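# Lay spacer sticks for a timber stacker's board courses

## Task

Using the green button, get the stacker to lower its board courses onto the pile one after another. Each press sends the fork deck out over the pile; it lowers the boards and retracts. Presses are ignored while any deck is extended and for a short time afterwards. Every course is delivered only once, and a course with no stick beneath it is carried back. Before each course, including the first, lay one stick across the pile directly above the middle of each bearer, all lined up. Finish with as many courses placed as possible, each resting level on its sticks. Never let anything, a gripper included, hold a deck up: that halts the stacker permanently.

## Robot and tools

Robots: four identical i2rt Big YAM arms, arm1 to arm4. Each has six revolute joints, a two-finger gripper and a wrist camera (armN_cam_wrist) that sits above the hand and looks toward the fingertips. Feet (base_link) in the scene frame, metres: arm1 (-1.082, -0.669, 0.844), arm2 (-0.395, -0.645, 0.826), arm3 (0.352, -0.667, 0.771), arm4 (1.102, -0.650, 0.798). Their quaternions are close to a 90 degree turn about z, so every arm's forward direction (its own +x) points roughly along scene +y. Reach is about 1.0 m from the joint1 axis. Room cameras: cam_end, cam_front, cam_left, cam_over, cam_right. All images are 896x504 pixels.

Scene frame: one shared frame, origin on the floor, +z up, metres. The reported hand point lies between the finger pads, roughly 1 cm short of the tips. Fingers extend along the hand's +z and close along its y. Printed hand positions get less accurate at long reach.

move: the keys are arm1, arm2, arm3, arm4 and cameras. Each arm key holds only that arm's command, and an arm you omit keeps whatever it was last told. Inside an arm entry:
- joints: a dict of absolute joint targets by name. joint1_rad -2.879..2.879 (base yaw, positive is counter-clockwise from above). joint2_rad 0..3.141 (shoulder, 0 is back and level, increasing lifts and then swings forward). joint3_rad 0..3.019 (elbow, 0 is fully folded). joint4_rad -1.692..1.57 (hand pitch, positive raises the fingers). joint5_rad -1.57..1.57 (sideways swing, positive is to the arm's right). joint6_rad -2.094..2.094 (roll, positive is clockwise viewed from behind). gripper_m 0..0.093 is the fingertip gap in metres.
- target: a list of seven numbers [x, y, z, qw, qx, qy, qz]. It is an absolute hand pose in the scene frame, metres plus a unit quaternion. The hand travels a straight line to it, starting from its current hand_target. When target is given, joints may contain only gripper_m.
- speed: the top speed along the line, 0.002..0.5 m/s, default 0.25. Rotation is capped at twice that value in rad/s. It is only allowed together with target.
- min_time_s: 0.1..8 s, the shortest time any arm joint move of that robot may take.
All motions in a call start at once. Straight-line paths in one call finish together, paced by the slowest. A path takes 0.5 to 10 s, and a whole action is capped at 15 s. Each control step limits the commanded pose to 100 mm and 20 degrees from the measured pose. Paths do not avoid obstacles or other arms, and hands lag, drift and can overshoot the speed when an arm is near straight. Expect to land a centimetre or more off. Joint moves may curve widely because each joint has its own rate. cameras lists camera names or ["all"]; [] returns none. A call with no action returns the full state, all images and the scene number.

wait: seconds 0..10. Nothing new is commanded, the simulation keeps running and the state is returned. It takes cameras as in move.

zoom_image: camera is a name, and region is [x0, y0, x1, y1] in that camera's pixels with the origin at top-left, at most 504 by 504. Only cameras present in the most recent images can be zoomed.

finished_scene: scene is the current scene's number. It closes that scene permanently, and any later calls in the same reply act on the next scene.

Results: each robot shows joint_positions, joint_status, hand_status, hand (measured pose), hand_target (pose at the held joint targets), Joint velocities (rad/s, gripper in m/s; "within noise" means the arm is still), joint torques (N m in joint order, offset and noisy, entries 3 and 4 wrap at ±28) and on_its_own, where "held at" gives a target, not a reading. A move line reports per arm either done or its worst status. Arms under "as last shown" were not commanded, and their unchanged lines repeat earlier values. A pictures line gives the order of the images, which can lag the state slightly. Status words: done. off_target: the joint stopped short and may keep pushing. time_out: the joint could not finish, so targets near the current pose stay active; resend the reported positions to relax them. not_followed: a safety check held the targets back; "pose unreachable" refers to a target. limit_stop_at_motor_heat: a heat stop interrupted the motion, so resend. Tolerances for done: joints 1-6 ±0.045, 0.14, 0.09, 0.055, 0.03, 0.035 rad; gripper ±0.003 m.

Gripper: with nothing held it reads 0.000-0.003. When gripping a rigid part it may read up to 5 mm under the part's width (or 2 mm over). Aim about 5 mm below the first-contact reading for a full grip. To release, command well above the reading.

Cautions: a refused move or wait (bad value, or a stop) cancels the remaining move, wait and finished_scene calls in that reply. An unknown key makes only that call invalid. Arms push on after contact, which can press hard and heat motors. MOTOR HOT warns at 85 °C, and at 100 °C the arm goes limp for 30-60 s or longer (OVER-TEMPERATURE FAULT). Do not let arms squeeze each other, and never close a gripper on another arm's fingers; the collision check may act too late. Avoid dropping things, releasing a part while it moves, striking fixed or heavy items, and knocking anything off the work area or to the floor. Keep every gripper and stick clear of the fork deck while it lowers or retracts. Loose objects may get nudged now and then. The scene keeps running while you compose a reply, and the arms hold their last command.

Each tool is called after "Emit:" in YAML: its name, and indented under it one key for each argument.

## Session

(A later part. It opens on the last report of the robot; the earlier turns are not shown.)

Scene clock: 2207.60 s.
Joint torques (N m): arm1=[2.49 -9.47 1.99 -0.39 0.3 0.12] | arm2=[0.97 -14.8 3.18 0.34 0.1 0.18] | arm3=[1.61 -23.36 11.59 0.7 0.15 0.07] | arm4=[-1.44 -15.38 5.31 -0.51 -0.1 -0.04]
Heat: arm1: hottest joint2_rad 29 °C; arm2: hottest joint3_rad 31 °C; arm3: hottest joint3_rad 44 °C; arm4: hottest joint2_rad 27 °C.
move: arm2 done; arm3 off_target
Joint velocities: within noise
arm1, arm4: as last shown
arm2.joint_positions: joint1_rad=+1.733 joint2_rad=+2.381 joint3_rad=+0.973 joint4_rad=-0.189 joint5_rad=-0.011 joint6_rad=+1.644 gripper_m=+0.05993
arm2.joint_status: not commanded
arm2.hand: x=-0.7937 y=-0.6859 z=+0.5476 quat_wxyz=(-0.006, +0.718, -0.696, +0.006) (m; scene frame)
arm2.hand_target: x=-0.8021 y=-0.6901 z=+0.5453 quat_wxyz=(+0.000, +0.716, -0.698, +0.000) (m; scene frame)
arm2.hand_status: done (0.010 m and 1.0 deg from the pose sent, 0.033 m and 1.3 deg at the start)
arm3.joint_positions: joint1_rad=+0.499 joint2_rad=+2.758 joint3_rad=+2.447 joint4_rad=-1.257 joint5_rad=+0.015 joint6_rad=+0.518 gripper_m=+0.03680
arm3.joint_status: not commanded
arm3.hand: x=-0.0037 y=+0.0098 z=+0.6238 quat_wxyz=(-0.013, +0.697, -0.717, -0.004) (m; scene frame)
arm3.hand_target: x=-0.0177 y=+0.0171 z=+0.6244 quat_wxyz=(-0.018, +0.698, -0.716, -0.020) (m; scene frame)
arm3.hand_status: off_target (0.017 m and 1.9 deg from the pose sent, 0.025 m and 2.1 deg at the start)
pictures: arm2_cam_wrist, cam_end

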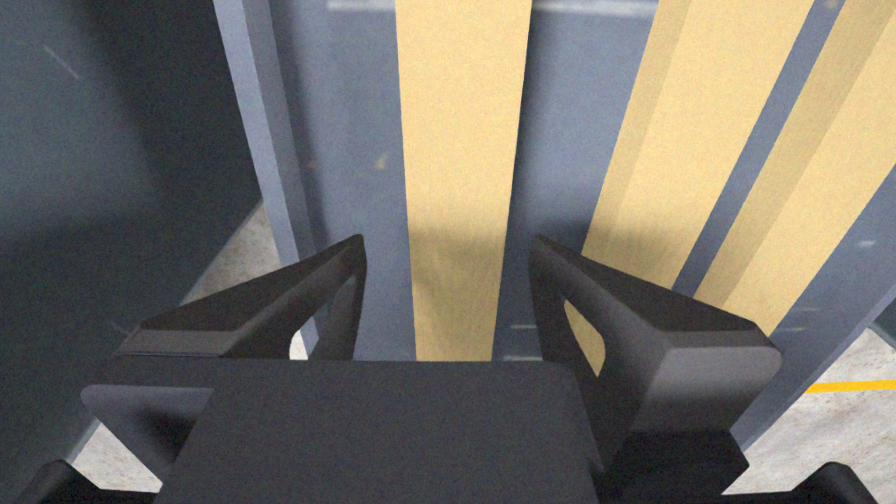

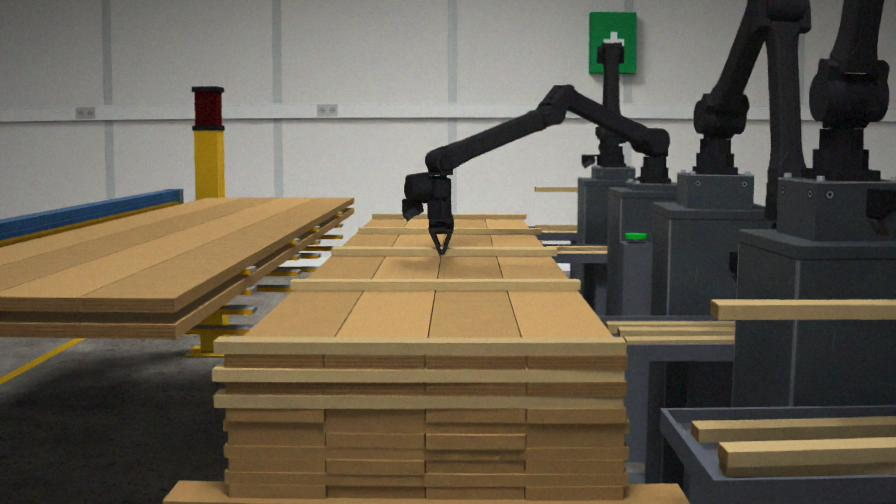

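Emit:
move:
  arm2: {"target": [-0.797, -0.69, 0.516, 0.0, 0.7163, -0.6978, 0.0], "speed": 0.06}
  arm3: {"target": [-0.018, 0.018, 0.613, -0.018, 0.698, -0.7155, -0.019], "speed": 0.03}
  cameras: ["arm2_cam_wrist", "cam_end", "arm3_cam_wrist"]

Scene clock: 2216.43 s.
Joint torques (N m): arm1=[2.32 -9.64 1.96 -0.36 0.32 0.12] | arm2=[1.14 -14.92 2.44 0.34 0.1 0.19] | arm3=[1.55 -22.18 11.71 0.98 0.15 0.07] | arm4=[-1.49 -15.38 5.31 -0.51 -0.1 -0.04]
Heat: arm1: hottest joint2_rad 29 °C; arm2: hottest joint2_rad 30 °C; arm3: hottest joint3_rad 44 °C; arm4: hottest joint2_rad 27 °C.
move: arm2 done; arm3 off_target
Joint velocities: within noise
arm1.joint_positions: joint1_rad=+1.553 joint2_rad=+1.910 joint3_rad=+0.659 joint4_rad=-0.324 joint5_rad=+0.003 joint6_rad=+1.629 gripper_m=+0.03636
arm1.joint_status: not commanded
arm1.hand: x=-1.4124 y=-0.6866 z=+0.6983 quat_wxyz=(-0.001, +0.705, -0.709, +0.003) (m; scene frame)
arm1.hand_target: x=-1.4118 y=-0.6899 z=+0.7047 quat_wxyz=(+0.000, +0.705, -0.709, +0.000) (m; scene frame)
arm1.hand_status: not commanded
arm2.joint_positions: joint1_rad=+1.733 joint2_rad=+2.460 joint3_rad=+0.999 joint4_rad=-0.134 joint5_rad=-0.011 joint6_rad=+1.644 gripper_m=+0.05993
arm2.joint_status: not commanded
arm2.hand: x=-0.7906 y=-0.6854 z=+0.5191 quat_wxyz=(-0.005, +0.718, -0.696, +0.006) (m; scene frame)
arm2.hand_target: x=-0.7968 y=-0.6900 z=+0.5161 quat_wxyz=(+0.000, +0.716, -0.698, +0.000) (m; scene frame)
arm2.hand_status: done (0.008 m and 0.9 deg from the pose sent, 0.032 m and 1.0 deg at the start)
arm3.joint_positions: joint1_rad=+0.499 joint2_rad=+2.759 joint3_rad=+2.447 joint4_rad=-1.250 joint5_rad=+0.015 joint6_rad=+0.518 gripper_m=+0.03680
arm3.joint_status: not commanded
arm3.hand: x=-0.0044 y=+0.0112 z=+0.6235 quat_wxyz=(-0.014, +0.697, -0.717, -0.007) (m; scene frame)
arm3.hand_target: x=-0.0175 y=+0.0169 z=+0.6136 quat_wxyz=(-0.018, +0.698, -0.716, -0.020) (m; scene frame)
arm3.hand_status: off_target (0.018 m and 1.5 deg from the pose sent, 0.020 m and 1.9 deg at the start)
arm4.joint_positions: joint1_rad=-1.639 joint2_rad=+1.901 joint3_rad=+0.904 joint4_rad=-0.586 joint5_rad=-0.002 joint6_rad=-1.689 gripper_m=+0.03670
arm4.joint_status: not commanded
arm4.hand: x=+1.5138 y=-0.6863 z=+0.6989 quat_wxyz=(+0.002, +0.718, -0.696, -0.001) (m; scene frame)
arm4.hand_target: x=+1.5151 y=-0.6899 z=+0.7050 quat_wxyz=(+0.000, +0.718, -0.696, +0.000) (m; scene frame)
arm4.hand_status: not commanded
pictures: arm2_cam_wrist, arm3_cam_wrist, cam_end

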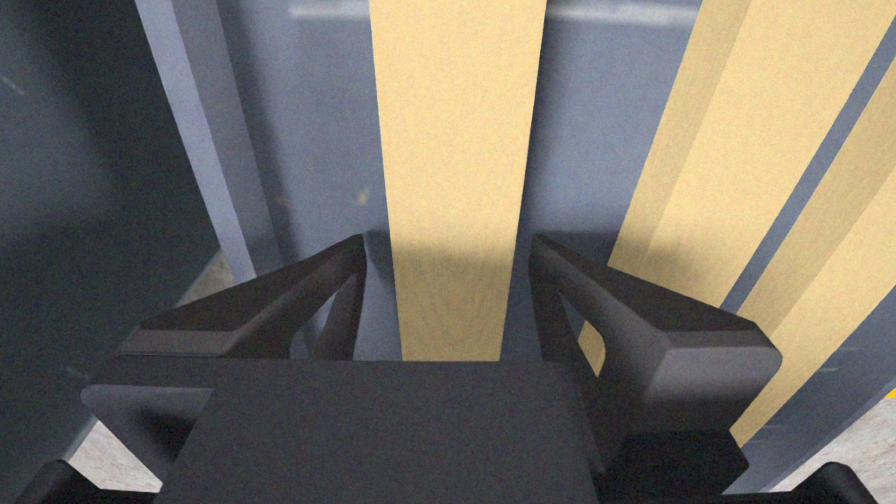

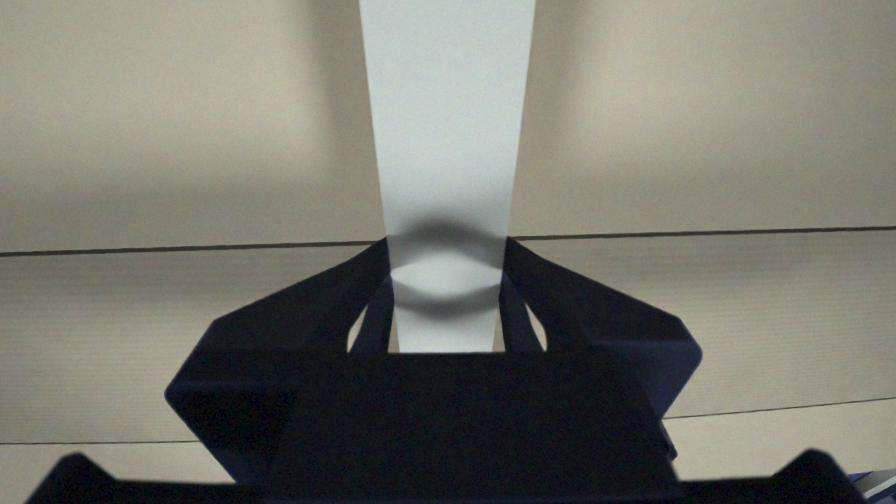

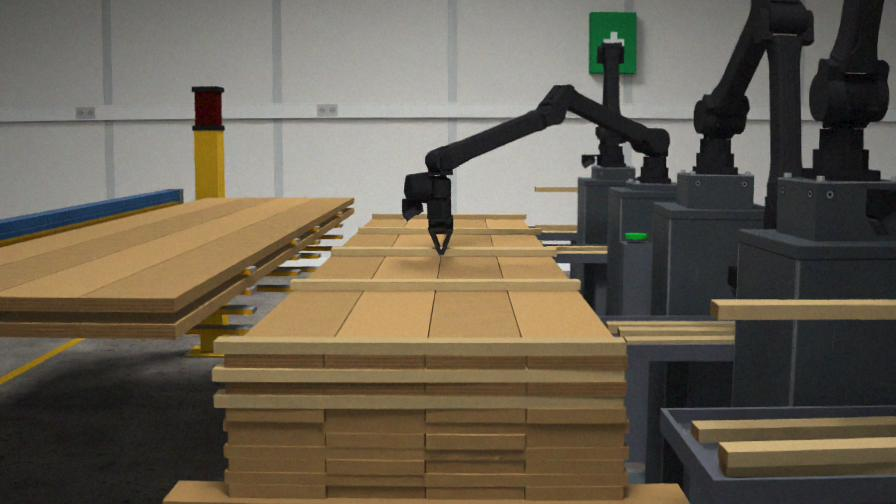

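Emit:
move:
  arm2: {"joints": {"gripper_m": 0.025}}
  arm3: {"target": [-0.018, 0.018, 0.606, -0.018, 0.698, -0.7155, -0.019], "speed": 0.03}
  cameras: ["cam_end", "cam_front"]

Emit:
zoom_image:
  camera: "cam_end"
  region: [320, 190, 580, 300]

Scene clock: 2230.67 s.
Joint torques (N m): arm1=[2.26 -9.47 1.95 -0.42 0.29 0.13] | arm2=[1.14 -14.92 2.44 0.32 0.1 0.18] | arm3=[1.67 -21.54 11.73 1.16 0.15 0.07] | arm4=[-1.55 -15.38 5.33 -0.51 -0.1 -0.04]
Heat: arm1: hottest joint2_rad 29 °C; arm2: hottest joint2_rad 30 °C; arm3: hottest joint3_rad 45 °C; arm4: hottest joint2_rad 27 °C.
move: arm2 off_target; arm3 off_target
Joint velocities: within noise
arm1, arm4: as last shown
arm2.joint_positions: joint1_rad=+1.733 joint2_rad=+2.460 joint3_rad=+0.999 joint4_rad=-0.134 joint5_rad=-0.011 joint6_rad=+1.645 gripper_m=+0.03848
arm2.joint_status: gripper_m off_target (ended at +0.03852, target +0.02500)
arm2.hand: x=-0.7907 y=-0.6854 z=+0.5191 quat_wxyz=(-0.004, +0.717, -0.697, +0.005) (m; scene frame)
arm2.hand_target: x=-0.7969 y=-0.6900 z=+0.5161 quat_wxyz=(+0.000, +0.716, -0.698, +0.000) (m; scene frame)
arm2.hand_status: not commanded
arm3.joint_positions: joint1_rad=+0.499 joint2_rad=+2.759 joint3_rad=+2.447 joint4_rad=-1.245 joint5_rad=+0.015 joint6_rad=+0.518 gripper_m=+0.03680
arm3.joint_status: not commanded
arm3.hand: x=-0.0050 y=+0.0123 z=+0.6233 quat_wxyz=(-0.014, +0.697, -0.717, -0.009) (m; scene frame)
arm3.hand_target: x=-0.0173 y=+0.0166 z=+0.6068 quat_wxyz=(-0.018, +0.698, -0.716, -0.020) (m; scene frame)
arm3.hand_status: off_target (0.022 m and 1.2 deg from the pose sent, 0.023 m and 1.5 deg at the start)
pictures: cam_end, cam_front

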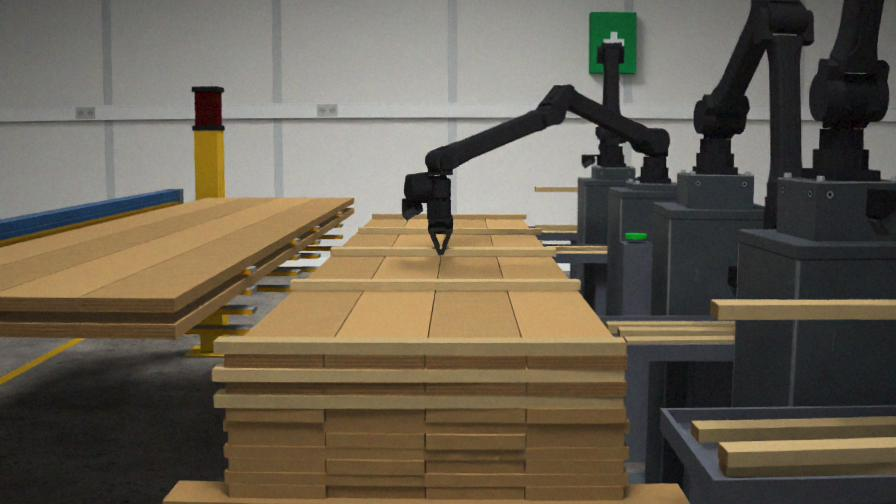

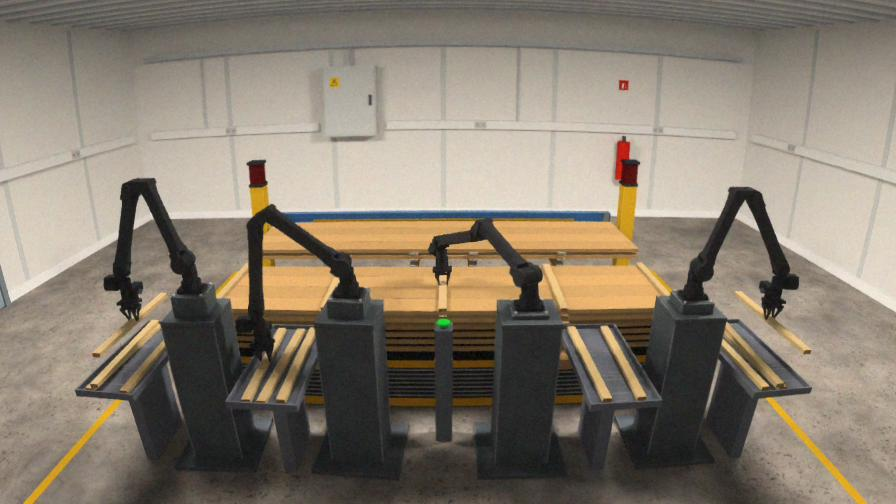

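Scaled by 1.938.

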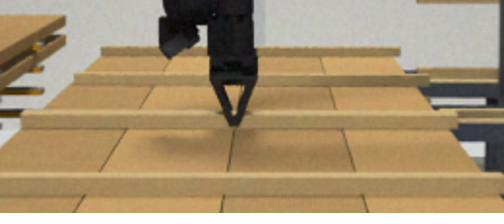

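Emit:
move:
  arm2: {"target": [-0.797, -0.69, 0.575, 0.0, 0.7163, -0.6978, 0.0], "speed": 0.08}
  arm3: {"target": [-0.018, 0.018, 0.618, -0.018, 0.698, -0.7155, -0.019], "speed": 0.03, "joints": {"gripper_m": 0.06}}

Emit:
move:
  arm2: {"target": [-0.797, -0.69, 0.705, 0.0, 0.7071, -0.7071, 0.0], "speed": 0.15}
  arm3: {"target": [-0.012, 0.018, 0.70, -0.018, 0.698, -0.7155, -0.019], "speed": 0.1}
  cameras: ["cam_over", "cam_end", "arm3_cam_wrist", "arm2_cam_wrist"]

Scene clock: 2243.43 s.
Joint torques (N m): arm1=[2.14 -9.52 1.98 -0.38 0.3 0.12] | arm2=[1.03 -17.03 1.63 -0.46 0.1 0.17] | arm3=[1.61 -22.77 11.81 0.24 0.15 0.07] | arm4=[-1.49 -15.44 5.31 -0.51 -0.11 -0.04]
Heat: arm1: hottest joint2_rad 29 °C; arm2: hottest joint2_rad 29 °C; arm3: hottest joint3_rad 45 °C; arm4: hottest joint2_rad 27 °C.
move: arm2 done; arm3 off_target
Joint velocities: within noise
arm1, arm4: as last shown
arm2.joint_positions: joint1_rad=+1.733 joint2_rad=+2.325 joint3_rad=+0.945 joint4_rad=-0.207 joint5_rad=-0.011 joint6_rad=+1.645 gripper_m=+0.03848
arm2.joint_status: not commanded
arm2.hand: x=-0.7943 y=-0.6861 z=+0.5672 quat_wxyz=(-0.002, +0.717, -0.697, +0.003) (m; scene frame)
arm2.hand_target: x=-0.7970 y=-0.6900 z=+0.5748 quat_wxyz=(+0.000, +0.716, -0.698, +0.000) (m; scene frame)
arm2.hand_status: done (0.009 m and 0.5 deg from the pose sent, 0.056 m and 0.8 deg at the start)
arm3.joint_positions: joint1_rad=+0.499 joint2_rad=+2.760 joint3_rad=+2.447 joint4_rad=-1.234 joint5_rad=+0.015 joint6_rad=+0.518 gripper_m=+0.05991
arm3.joint_status: all done
arm3.hand: x=-0.0062 y=+0.0144 z=+0.6231 quat_wxyz=(-0.016, +0.697, -0.717, -0.014) (m; scene frame)
arm3.hand_target: x=-0.0177 y=+0.0173 z=+0.6182 quat_wxyz=(-0.018, +0.698, -0.716, -0.020) (m; scene frame)
arm3.hand_status: off_target (0.013 m and 0.7 deg from the pose sent, 0.015 m and 1.3 deg at the start)
pictures: none

Scene clock: 2245.10 s.
Joint torques (N m): arm1=[2.37 -9.7 1.95 -0.36 0.3 0.12] | arm2=[0.85 -15.27 4.57 -0.47 0.11 0.19] | arm3=[1.03 -25.99 10.69 0.08 0.15 0] | arm4=[-1.55 -15.38 5.31 -0.51 -0.1 -0.04]
Heat: arm1: hottest joint2_rad 29 °C; arm2: hottest joint2_rad 29 °C; arm3: hottest joint3_rad 45 °C; arm4: hottest joint2_rad 27 °C.
move: arm2 done; arm3 off_target
Joint velocities: within noise
arm1, arm4: as last shown
arm2.joint_positions: joint1_rad=+1.733 joint2_rad=+1.962 joint3_rad=+0.874 joint4_rad=-0.497 joint5_rad=-0.011 joint6_rad=+1.666 gripper_m=+0.03848
arm2.joint_status: not commanded
arm2.hand: x=-0.7968 y=-0.6875 z=+0.6988 quat_wxyz=(-0.001, +0.710, -0.704, +0.002) (m; scene frame)
arm2.hand_target: x=-0.7969 y=-0.6900 z=+0.7048 quat_wxyz=(+0.000, +0.707, -0.707, +0.000) (m; scene frame)
arm2.hand_status: done (0.007 m and 0.6 deg from the pose sent, 0.138 m and 1.7 deg at the start)
arm3.joint_positions: joint1_rad=+0.499 joint2_rad=+2.678 joint3_rad=+2.447 joint4_rad=-1.333 joint5_rad=+0.015 joint6_rad=+0.518 gripper_m=+0.05991
arm3.joint_status: not commanded
arm3.hand: x=-0.0046 y=+0.0105 z=+0.6834 quat_wxyz=(-0.013, +0.697, -0.717, -0.006) (m; scene frame)
arm3.hand_target: x=-0.0118 y=+0.0175 z=+0.7001 quat_wxyz=(-0.018, +0.698, -0.716, -0.019) (m; scene frame)
arm3.hand_status: off_target (0.020 m and 1.6 deg from the pose sent, 0.077 m and 0.7 deg at the start)
pictures: arm2_cam_wrist, arm3_cam_wrist, cam_end, cam_over

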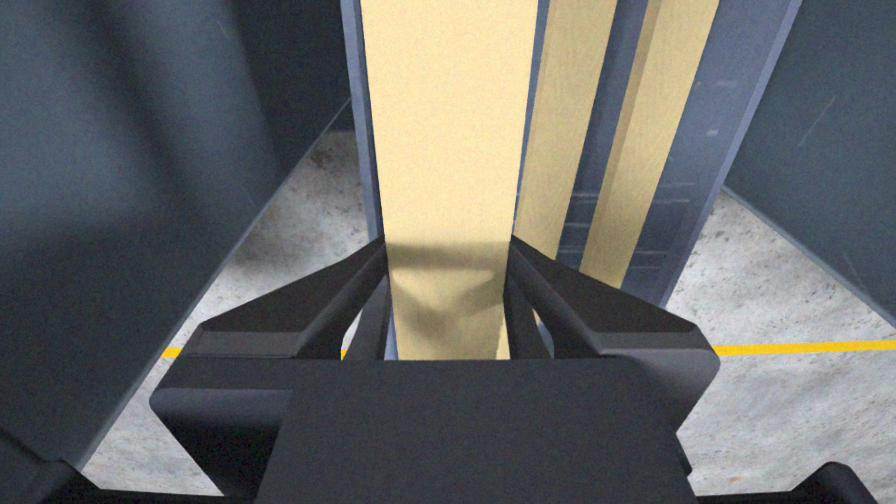

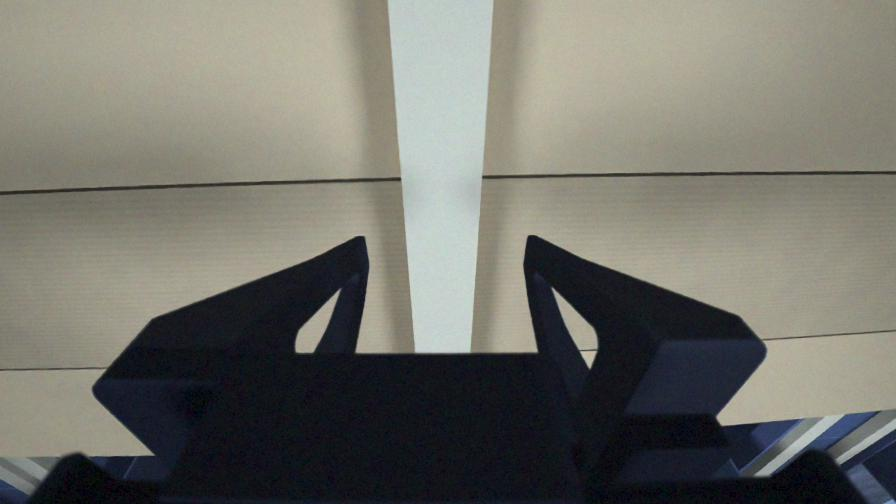

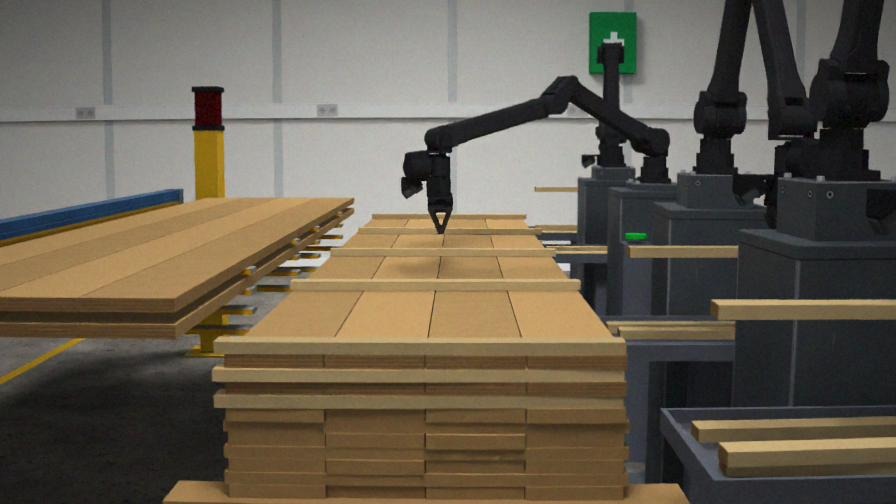

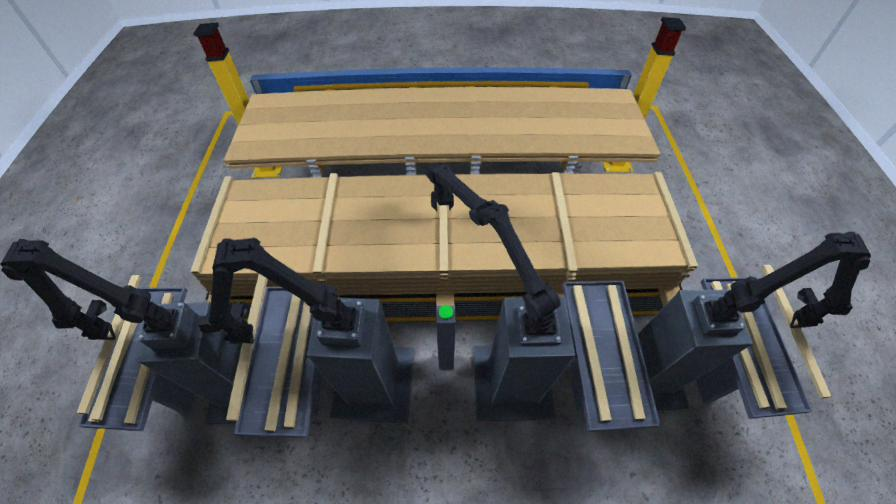

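Emit:
move:
  arm3: {"target": [0.06, -0.12, 0.85, 0.0, 0.7071, -0.7071, 0.0], "speed": 0.25}

Emit:
move:
  arm3: {"target": [0.15, -0.42, 0.88, 0.0, 0.7071, -0.7071, 0.0], "speed": 0.25, "joints": {"gripper_m": 0.0}}
  cameras: ["cam_over", "cam_end", "cam_front", "cam_left", "cam_right"]

Emit:
zoom_image:
  camera: "cam_over"
  region: [180, 160, 450, 300]

Emit:
zoom_image:
  camera: "cam_over"
  region: [440, 160, 710, 300]

Emit:
zoom_image:
  camera: "cam_end"
  region: [200, 190, 650, 420]

Scene clock: 2260.50 s.
Joint torques (N m): arm1=[2.02 -9.64 1.99 -0.36 0.31 0.1] | arm2=[0.91 -15.27 4.57 -0.49 0.11 0.19] | arm3=[0.62 -19.84 7.75 0.54 -0.02 -0.09] | arm4=[-1.49 -15.38 5.31 -0.5 -0.1 -0.04]
Heat: arm1: hottest joint2_rad 29 °C; arm2: hottest joint2_rad 30 °C; arm3: hottest joint3_rad 44 °C; arm4: hottest joint2_rad 27 °C.
move: arm3 done
Joint velocities: within noise
arm1, arm2, arm4: as last shown
arm2.joint_positions: joint1_rad=+1.733 joint2_rad=+1.962 joint3_rad=+0.874 joint4_rad=-0.497 joint5_rad=-0.011 joint6_rad=+1.667 gripper_m=+0.03848
arm3.joint_positions: joint1_rad=+0.499 joint2_rad=+2.061 joint3_rad=+1.760 joint4_rad=-1.284 joint5_rad=-0.004 joint6_rad=+0.498 gripper_m=+0.05991
arm3.joint_status: not commanded
arm3.hand: x=+0.0597 y=-0.1196 z=+0.8491 quat_wxyz=(-0.001, +0.704, -0.710, +0.002) (m; scene frame)
arm3.hand_target: x=+0.0600 y=-0.1200 z=+0.8501 quat_wxyz=(+0.000, +0.707, -0.707, +0.000) (m; scene frame)
arm3.hand_status: done (0.001 m and 0.5 deg from the pose sent, 0.221 m and 2.3 deg at the start)
pictures: none

Scene clock: 2262.70 s.
Joint torques (N m): arm1=[2.26 -9.47 1.99 -0.38 0.31 0.13] | arm2=[0.91 -15.27 4.57 -0.47 0.11 0.19] | arm3=[1.9 -7.53 7.13 0.08 0.11 0.09] | arm4=[-1.44 -15.44 5.31 -0.51 -0.1 -0.04]
Heat: arm1: hottest joint2_rad 29 °C; arm2: hottest joint2_rad 30 °C; arm3: hottest joint3_rad 44 °C; arm4: hottest joint2_rad 27 °C.
move: arm3 done
Joint velocities: within noise
arm1, arm2, arm4: as last shown
arm3.joint_positions: joint1_rad=+0.674 joint2_rad=+1.281 joint3_rad=+0.851 joint4_rad=-1.143 joint5_rad=-0.009 joint6_rad=+0.669 gripper_m=+0.00024
arm3.joint_status: all done
arm3.hand: x=+0.1504 y=-0.4128 z=+0.8797 quat_wxyz=(+0.000, +0.705, -0.709, -0.004) (m; scene frame)
arm3.hand_target: x=+0.1501 y=-0.4198 z=+0.8800 quat_wxyz=(+0.000, +0.707, -0.707, +0.000) (m; scene frame)
arm3.hand_status: done (0.007 m and 0.5 deg from the pose sent, 0.315 m and 0.5 deg at the start)
pictures: cam_end, cam_front, cam_left, cam_over, cam_right

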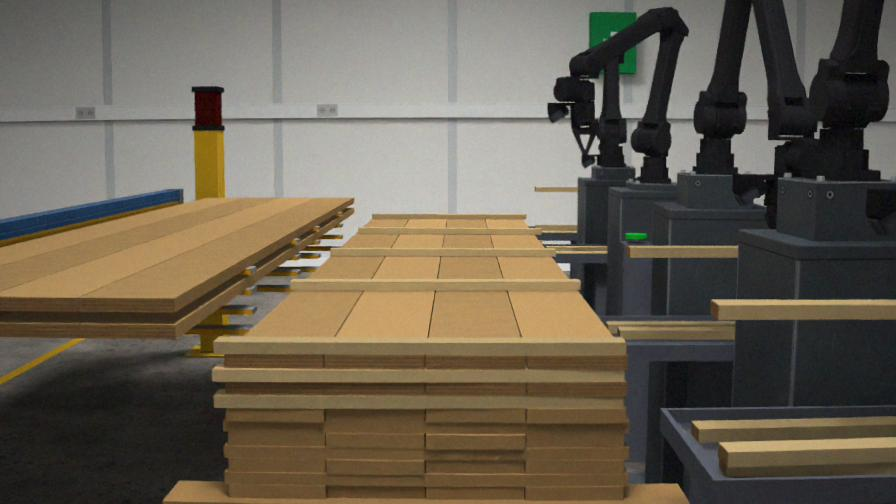

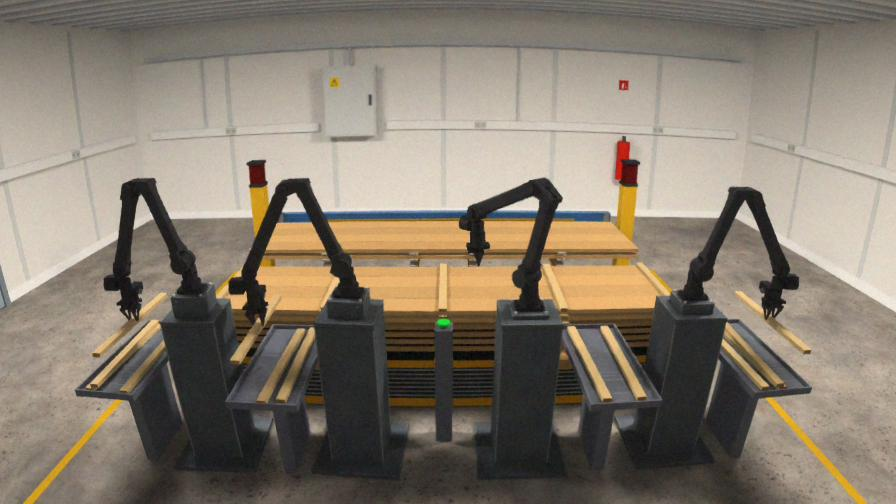

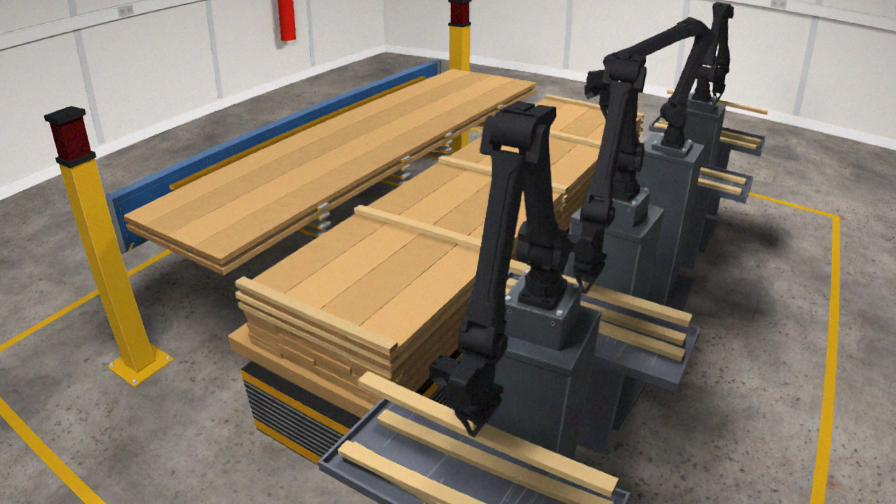

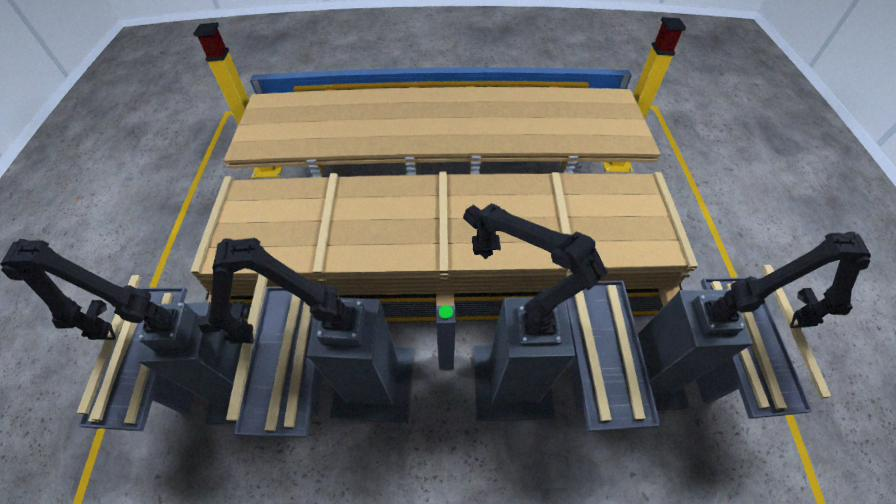

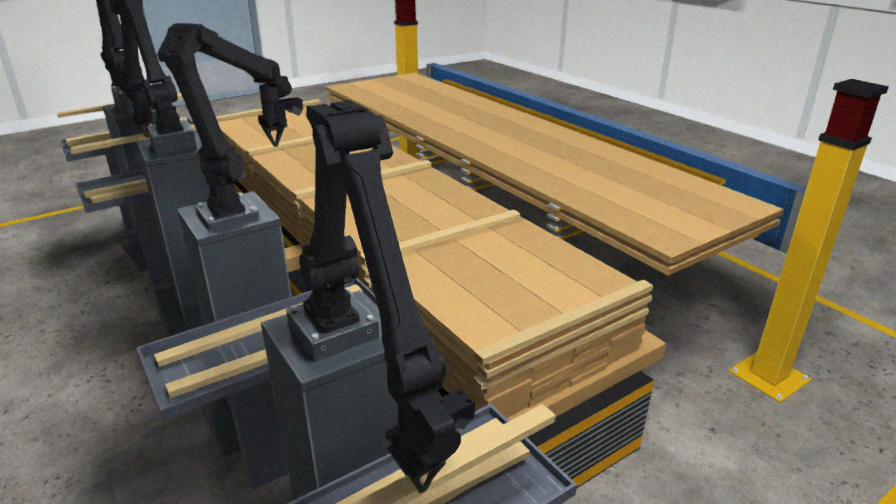

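Scaled by 1.867.

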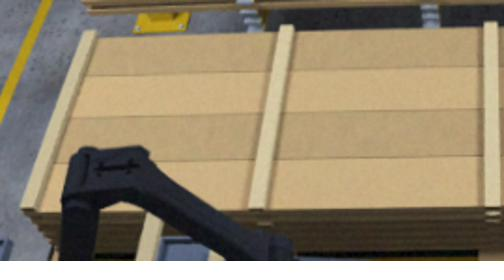

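Scaled by 1.867.

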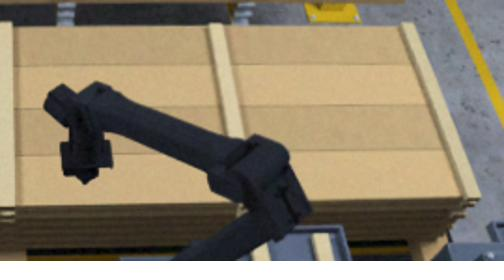

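Scaled by 1.120.

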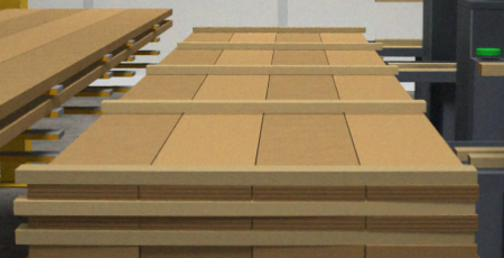

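Emit:
move:
  arm3: {"target": [0.0, -0.535, 0.80, 0.0, 0.7071, -0.7071, 0.0], "speed": 0.2}

Emit:
move:
  arm3: {"target": [-0.0135, -0.546, 0.672, 0.0, 0.7071, -0.7071, 0.0], "speed": 0.12}
  cameras: ["arm3_cam_wrist", "cam_front"]

Scene clock: 2272.87 s.
Joint torques (N m): arm1=[2.26 -9.58 1.99 -0.36 0.32 0.1] | arm2=[0.85 -15.27 4.57 -0.47 0.1 0.19] | arm3=[1.67 -7.18 9.13 0.72 0.2 0.1] | arm4=[-1.49 -15.38 5.31 -0.51 -0.1 -0.04]
Heat: arm1: hottest joint2_rad 29 °C; arm2: hottest joint2_rad 31 °C; arm3: hottest joint3_rad 41 °C; arm4: hottest joint2_rad 27 °C.
move: arm3 off_target
Joint velocities: within noise
arm1, arm2, arm4: as last shown
arm3.joint_positions: joint1_rad=+1.204 joint2_rad=+1.513 joint3_rad=+0.830 joint4_rad=-0.920 joint5_rad=-0.016 joint6_rad=+1.197 gripper_m=+0.00024
arm3.joint_status: not commanded
arm3.hand: x=+0.0201 y=-0.5385 z=+0.7961 quat_wxyz=(-0.004, +0.706, -0.708, +0.013) (m; scene frame)
arm3.hand_target: x=+0.0005 y=-0.5353 z=+0.8005 quat_wxyz=(+0.000, +0.707, -0.707, +0.000) (m; scene frame)
arm3.hand_status: off_target (0.021 m and 1.6 deg from the pose sent, 0.209 m and 0.5 deg at the start)
pictures: none

Scene clock: 2274.67 s.
Joint torques (N m): arm1=[2.2 -9.52 1.99 -0.38 0.3 0.13] | arm2=[0.85 -15.27 4.57 -0.49 0.11 0.19] | arm3=[1.73 -9.29 4.3 0.84 0.21 0.12] | arm4=[-1.49 -15.38 5.3 -0.51 -0.1 -0.04]
Heat: arm1: hottest joint2_rad 29 °C; arm2: hottest joint2_rad 31 °C; arm3: hottest joint3_rad 41 °C; arm4: hottest joint2_rad 27 °C.
move: arm3 done
Joint velocities: within noise
arm1, arm2, arm4: as last shown
arm3.joint_positions: joint1_rad=+1.245 joint2_rad=+1.824 joint3_rad=+0.811 joint4_rad=-0.550 joint5_rad=-0.016 joint6_rad=+1.241 gripper_m=+0.00024
arm3.joint_status: not commanded
arm3.hand: x=-0.0139 y=-0.5405 z=+0.6806 quat_wxyz=(+0.004, +0.705, -0.709, -0.005) (m; scene frame)
arm3.hand_target: x=-0.0133 y=-0.5459 z=+0.6723 quat_wxyz=(+0.000, +0.707, -0.707, +0.000) (m; scene frame)
arm3.hand_status: done (0.010 m and 0.8 deg from the pose sent, 0.129 m and 1.6 deg at the start)
pictures: arm3_cam_wrist, cam_front

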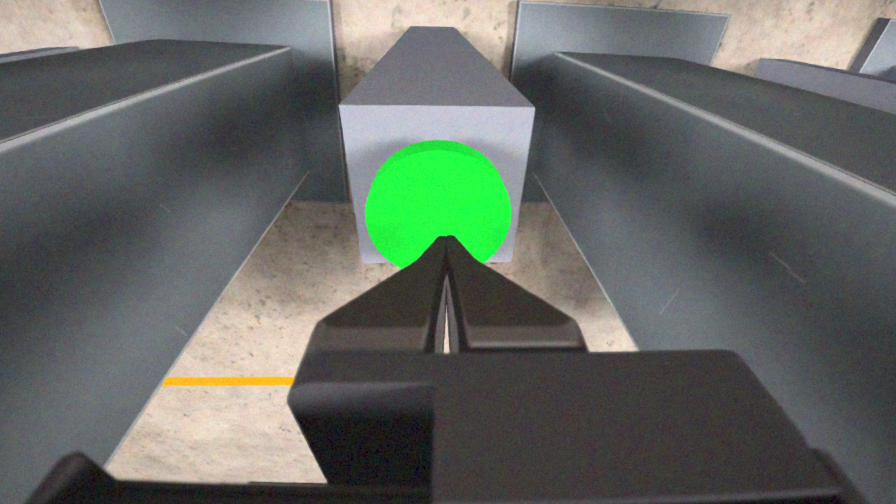

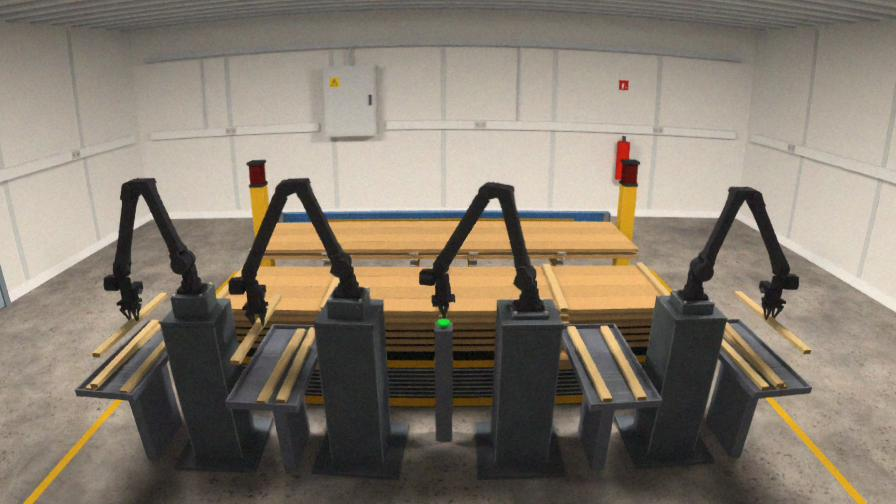

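Emit:
move:
  arm3: {"target": [-0.014, -0.540, 0.618, 0.0, 0.7071, -0.7071, 0.0], "speed": 0.04}
  cameras: ["cam_over"]

Emit:
move:
  arm3: {"target": [-0.014, -0.55, 0.75, 0.0, 0.7071, -0.7071, 0.0], "speed": 0.15}
  cameras: ["cam_over"]

Scene clock: 2284.80 s.
Joint torques (N m): arm1=[2.2 -9.7 1.99 -0.39 0.29 0.13] | arm2=[0.85 -15.27 4.57 -0.49 0.11 0.19] | arm3=[0.85 -3.19 3.99 2.1 0.21 -0.04] | arm4=[-1.49 -15.38 5.33 -0.51 -0.1 -0.04]
Heat: arm1: hottest joint2_rad 29 °C; arm2: hottest joint2_rad 31 °C; arm3: hottest joint3_rad 39 °C; arm4: hottest joint2_rad 27 °C.
move: arm3 off_target
Joint velocities: within noise
arm1.joint_positions: joint1_rad=+1.553 joint2_rad=+1.910 joint3_rad=+0.659 joint4_rad=-0.324 joint5_rad=+0.003 joint6_rad=+1.629 gripper_m=+0.03636
arm1.joint_status: not commanded
arm1.hand: x=-1.4124 y=-0.6866 z=+0.6983 quat_wxyz=(-0.001, +0.705, -0.709, +0.003) (m; scene frame)
arm1.hand_target: x=-1.4118 y=-0.6899 z=+0.7047 quat_wxyz=(+0.000, +0.705, -0.709, +0.000) (m; scene frame)
arm1.hand_status: not commanded
arm2: as last shown
arm3.joint_positions: joint1_rad=+1.245 joint2_rad=+1.887 joint3_rad=+0.811 joint4_rad=-0.447 joint5_rad=-0.015 joint6_rad=+1.241 gripper_m=+0.00024
arm3.joint_status: not commanded
arm3.hand: x=-0.0240 y=-0.5366 z=+0.6580 quat_wxyz=(+0.012, +0.705, -0.708, -0.023) (m; scene frame)
arm3.hand_target: x=-0.0109 y=-0.5410 z=+0.6223 quat_wxyz=(+0.000, +0.707, -0.707, +0.000) (m; scene frame)
arm3.hand_status: off_target (0.041 m and 3.0 deg from the pose sent, 0.063 m and 0.7 deg at the start)
arm4.joint_positions: joint1_rad=-1.639 joint2_rad=+1.901 joint3_rad=+0.904 joint4_rad=-0.586 joint5_rad=-0.002 joint6_rad=-1.689 gripper_m=+0.03670
arm4.joint_status: not commanded
arm4.hand: x=+1.5138 y=-0.6863 z=+0.6989 quat_wxyz=(+0.002, +0.718, -0.696, -0.001) (m; scene frame)
arm4.hand_target: x=+1.5151 y=-0.6899 z=+0.7050 quat_wxyz=(+0.000, +0.718, -0.696, +0.000) (m; scene frame)
arm4.hand_status: not commanded
pictures: cam_over

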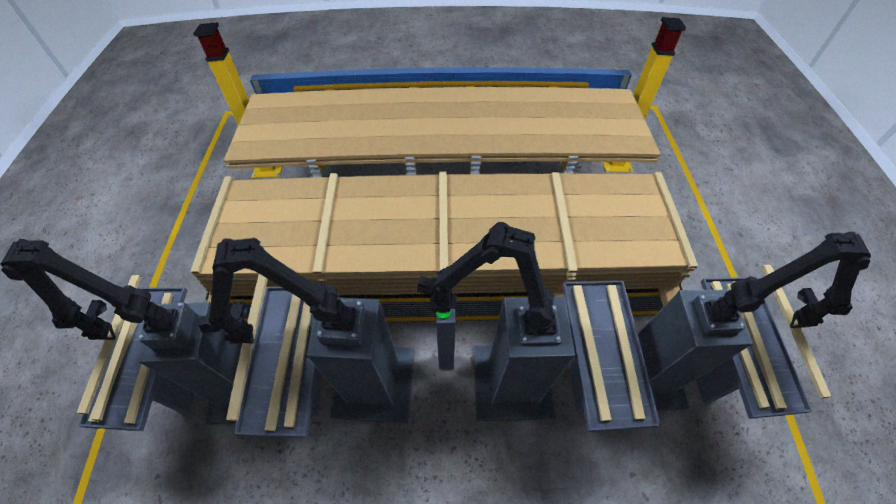

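Scene clock: 2286.43 s.
Joint torques (N m): arm1=[2.08 -9.52 1.99 -0.38 0.32 0.11] | arm2=[0.91 -15.27 4.59 -0.47 0.11 0.19] | arm3=[1.79 -10.87 7.66 0.05 0.17 0.08] | arm4=[-1.49 -15.38 5.33 -0.5 -0.1 -0.04]
Heat: arm1: hottest joint2_rad 29 °C; arm2: hottest joint2_rad 31 °C; arm3: hottest joint3_rad 39 °C; arm4: hottest joint2_rad 27 °C.
move: arm3 off_target
Joint velocities: within noise
arm1, arm2, arm4: as last shown
arm3.joint_positions: joint1_rad=+1.253 joint2_rad=+1.663 joint3_rad=+0.811 joint4_rad=-0.755 joint5_rad=-0.015 joint6_rad=+1.249 gripper_m=+0.00024
arm3.joint_status: not commanded
arm3.hand: x=+0.0039 y=-0.5505 z=+0.7383 quat_wxyz=(-0.006, +0.705, -0.709, +0.015) (m; scene frame)
arm3.hand_target: x=-0.0136 y=-0.5503 z=+0.7501 quat_wxyz=(+0.000, +0.707, -0.707, +0.000) (m; scene frame)
arm3.hand_status: off_target (0.021 m and 1.9 deg from the pose sent, 0.093 m and 3.0 deg at the start)
pictures: cam_over

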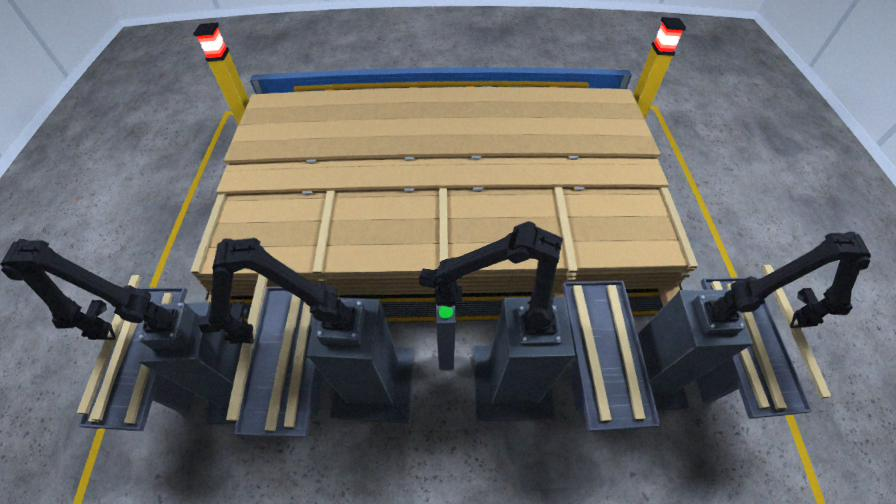

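Emit:
wait:
  seconds: 9
  cameras: ["cam_over", "cam_end"]

Scene clock: 2298.90 s.
Joint torques (N m): arm1=[2.02 -9.7 2 -0.35 0.31 0.12] | arm2=[0.85 -15.27 4.57 -0.49 0.1 0.19] | arm3=[1.79 -10.87 7.68 -0.03 0.18 0.09] | arm4=[-1.55 -15.38 5.3 -0.51 -0.1 -0.04]
Heat: arm1: hottest joint2_rad 29 °C; arm2: hottest joint2_rad 31 °C; arm3: hottest joint3_rad 37 °C; arm4: hottest joint2_rad 27 °C.
Joint velocities: within noise
arm1.joint_positions: joint1_rad=+1.553 joint2_rad=+1.910 joint3_rad=+0.659 joint4_rad=-0.324 joint5_rad=+0.003 joint6_rad=+1.629 gripper_m=+0.03636
arm1.joint_status: not commanded
arm1.hand: x=-1.4124 y=-0.6866 z=+0.6983 quat_wxyz=(-0.001, +0.705, -0.709, +0.003) (m; scene frame)
arm1.hand_target: x=-1.4118 y=-0.6899 z=+0.7047 quat_wxyz=(+0.000, +0.705, -0.709, +0.000) (m; scene frame)
arm1.hand_status: not commanded
arm2.joint_positions: joint1_rad=+1.733 joint2_rad=+1.962 joint3_rad=+0.874 joint4_rad=-0.497 joint5_rad=-0.011 joint6_rad=+1.667 gripper_m=+0.03848
arm2.joint_status: not commanded
arm2.hand: x=-0.7968 y=-0.6875 z=+0.6988 quat_wxyz=(-0.001, +0.710, -0.704, +0.002) (m; scene frame)
arm2.hand_target: x=-0.7969 y=-0.6900 z=+0.7048 quat_wxyz=(+0.000, +0.707, -0.707, +0.000) (m; scene frame)
arm2.hand_status: not commanded
arm3.joint_positions: joint1_rad=+1.253 joint2_rad=+1.663 joint3_rad=+0.811 joint4_rad=-0.755 joint5_rad=-0.015 joint6_rad=+1.249 gripper_m=+0.00024
arm3.joint_status: not commanded
arm3.hand: x=+0.0039 y=-0.5505 z=+0.7383 quat_wxyz=(-0.006, +0.705, -0.709, +0.015) (m; scene frame)
arm3.hand_target: x=-0.0136 y=-0.5503 z=+0.7501 quat_wxyz=(+0.000, +0.707, -0.707, +0.000) (m; scene frame)
arm3.hand_status: off_target (0.021 m and 1.9 deg from the pose sent, 0.093 m and 3.0 deg at the start)
arm4.joint_positions: joint1_rad=-1.639 joint2_rad=+1.901 joint3_rad=+0.904 joint4_rad=-0.586 joint5_rad=-0.002 joint6_rad=-1.689 gripper_m=+0.03670
arm4.joint_status: not commanded
arm4.hand: x=+1.5138 y=-0.6863 z=+0.6989 quat_wxyz=(+0.002, +0.718, -0.696, -0.001) (m; scene frame)
arm4.hand_target: x=+1.5151 y=-0.6899 z=+0.7050 quat_wxyz=(+0.000, +0.718, -0.696, +0.000) (m; scene frame)
arm4.hand_status: not commanded
wait: 9.00 s; at rest from the start
pictures: cam_end, cam_over

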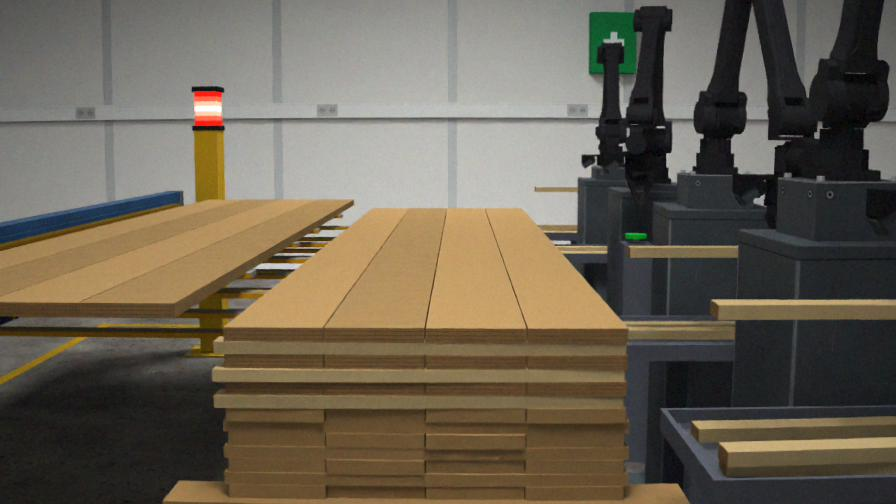

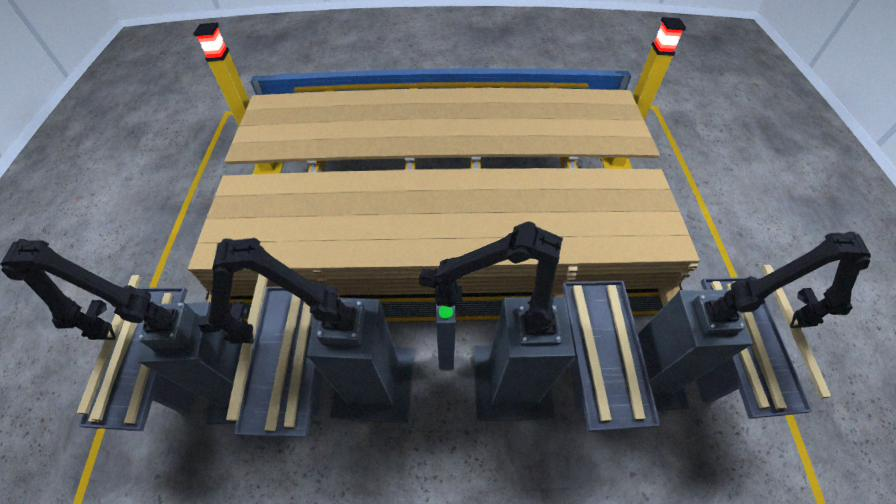

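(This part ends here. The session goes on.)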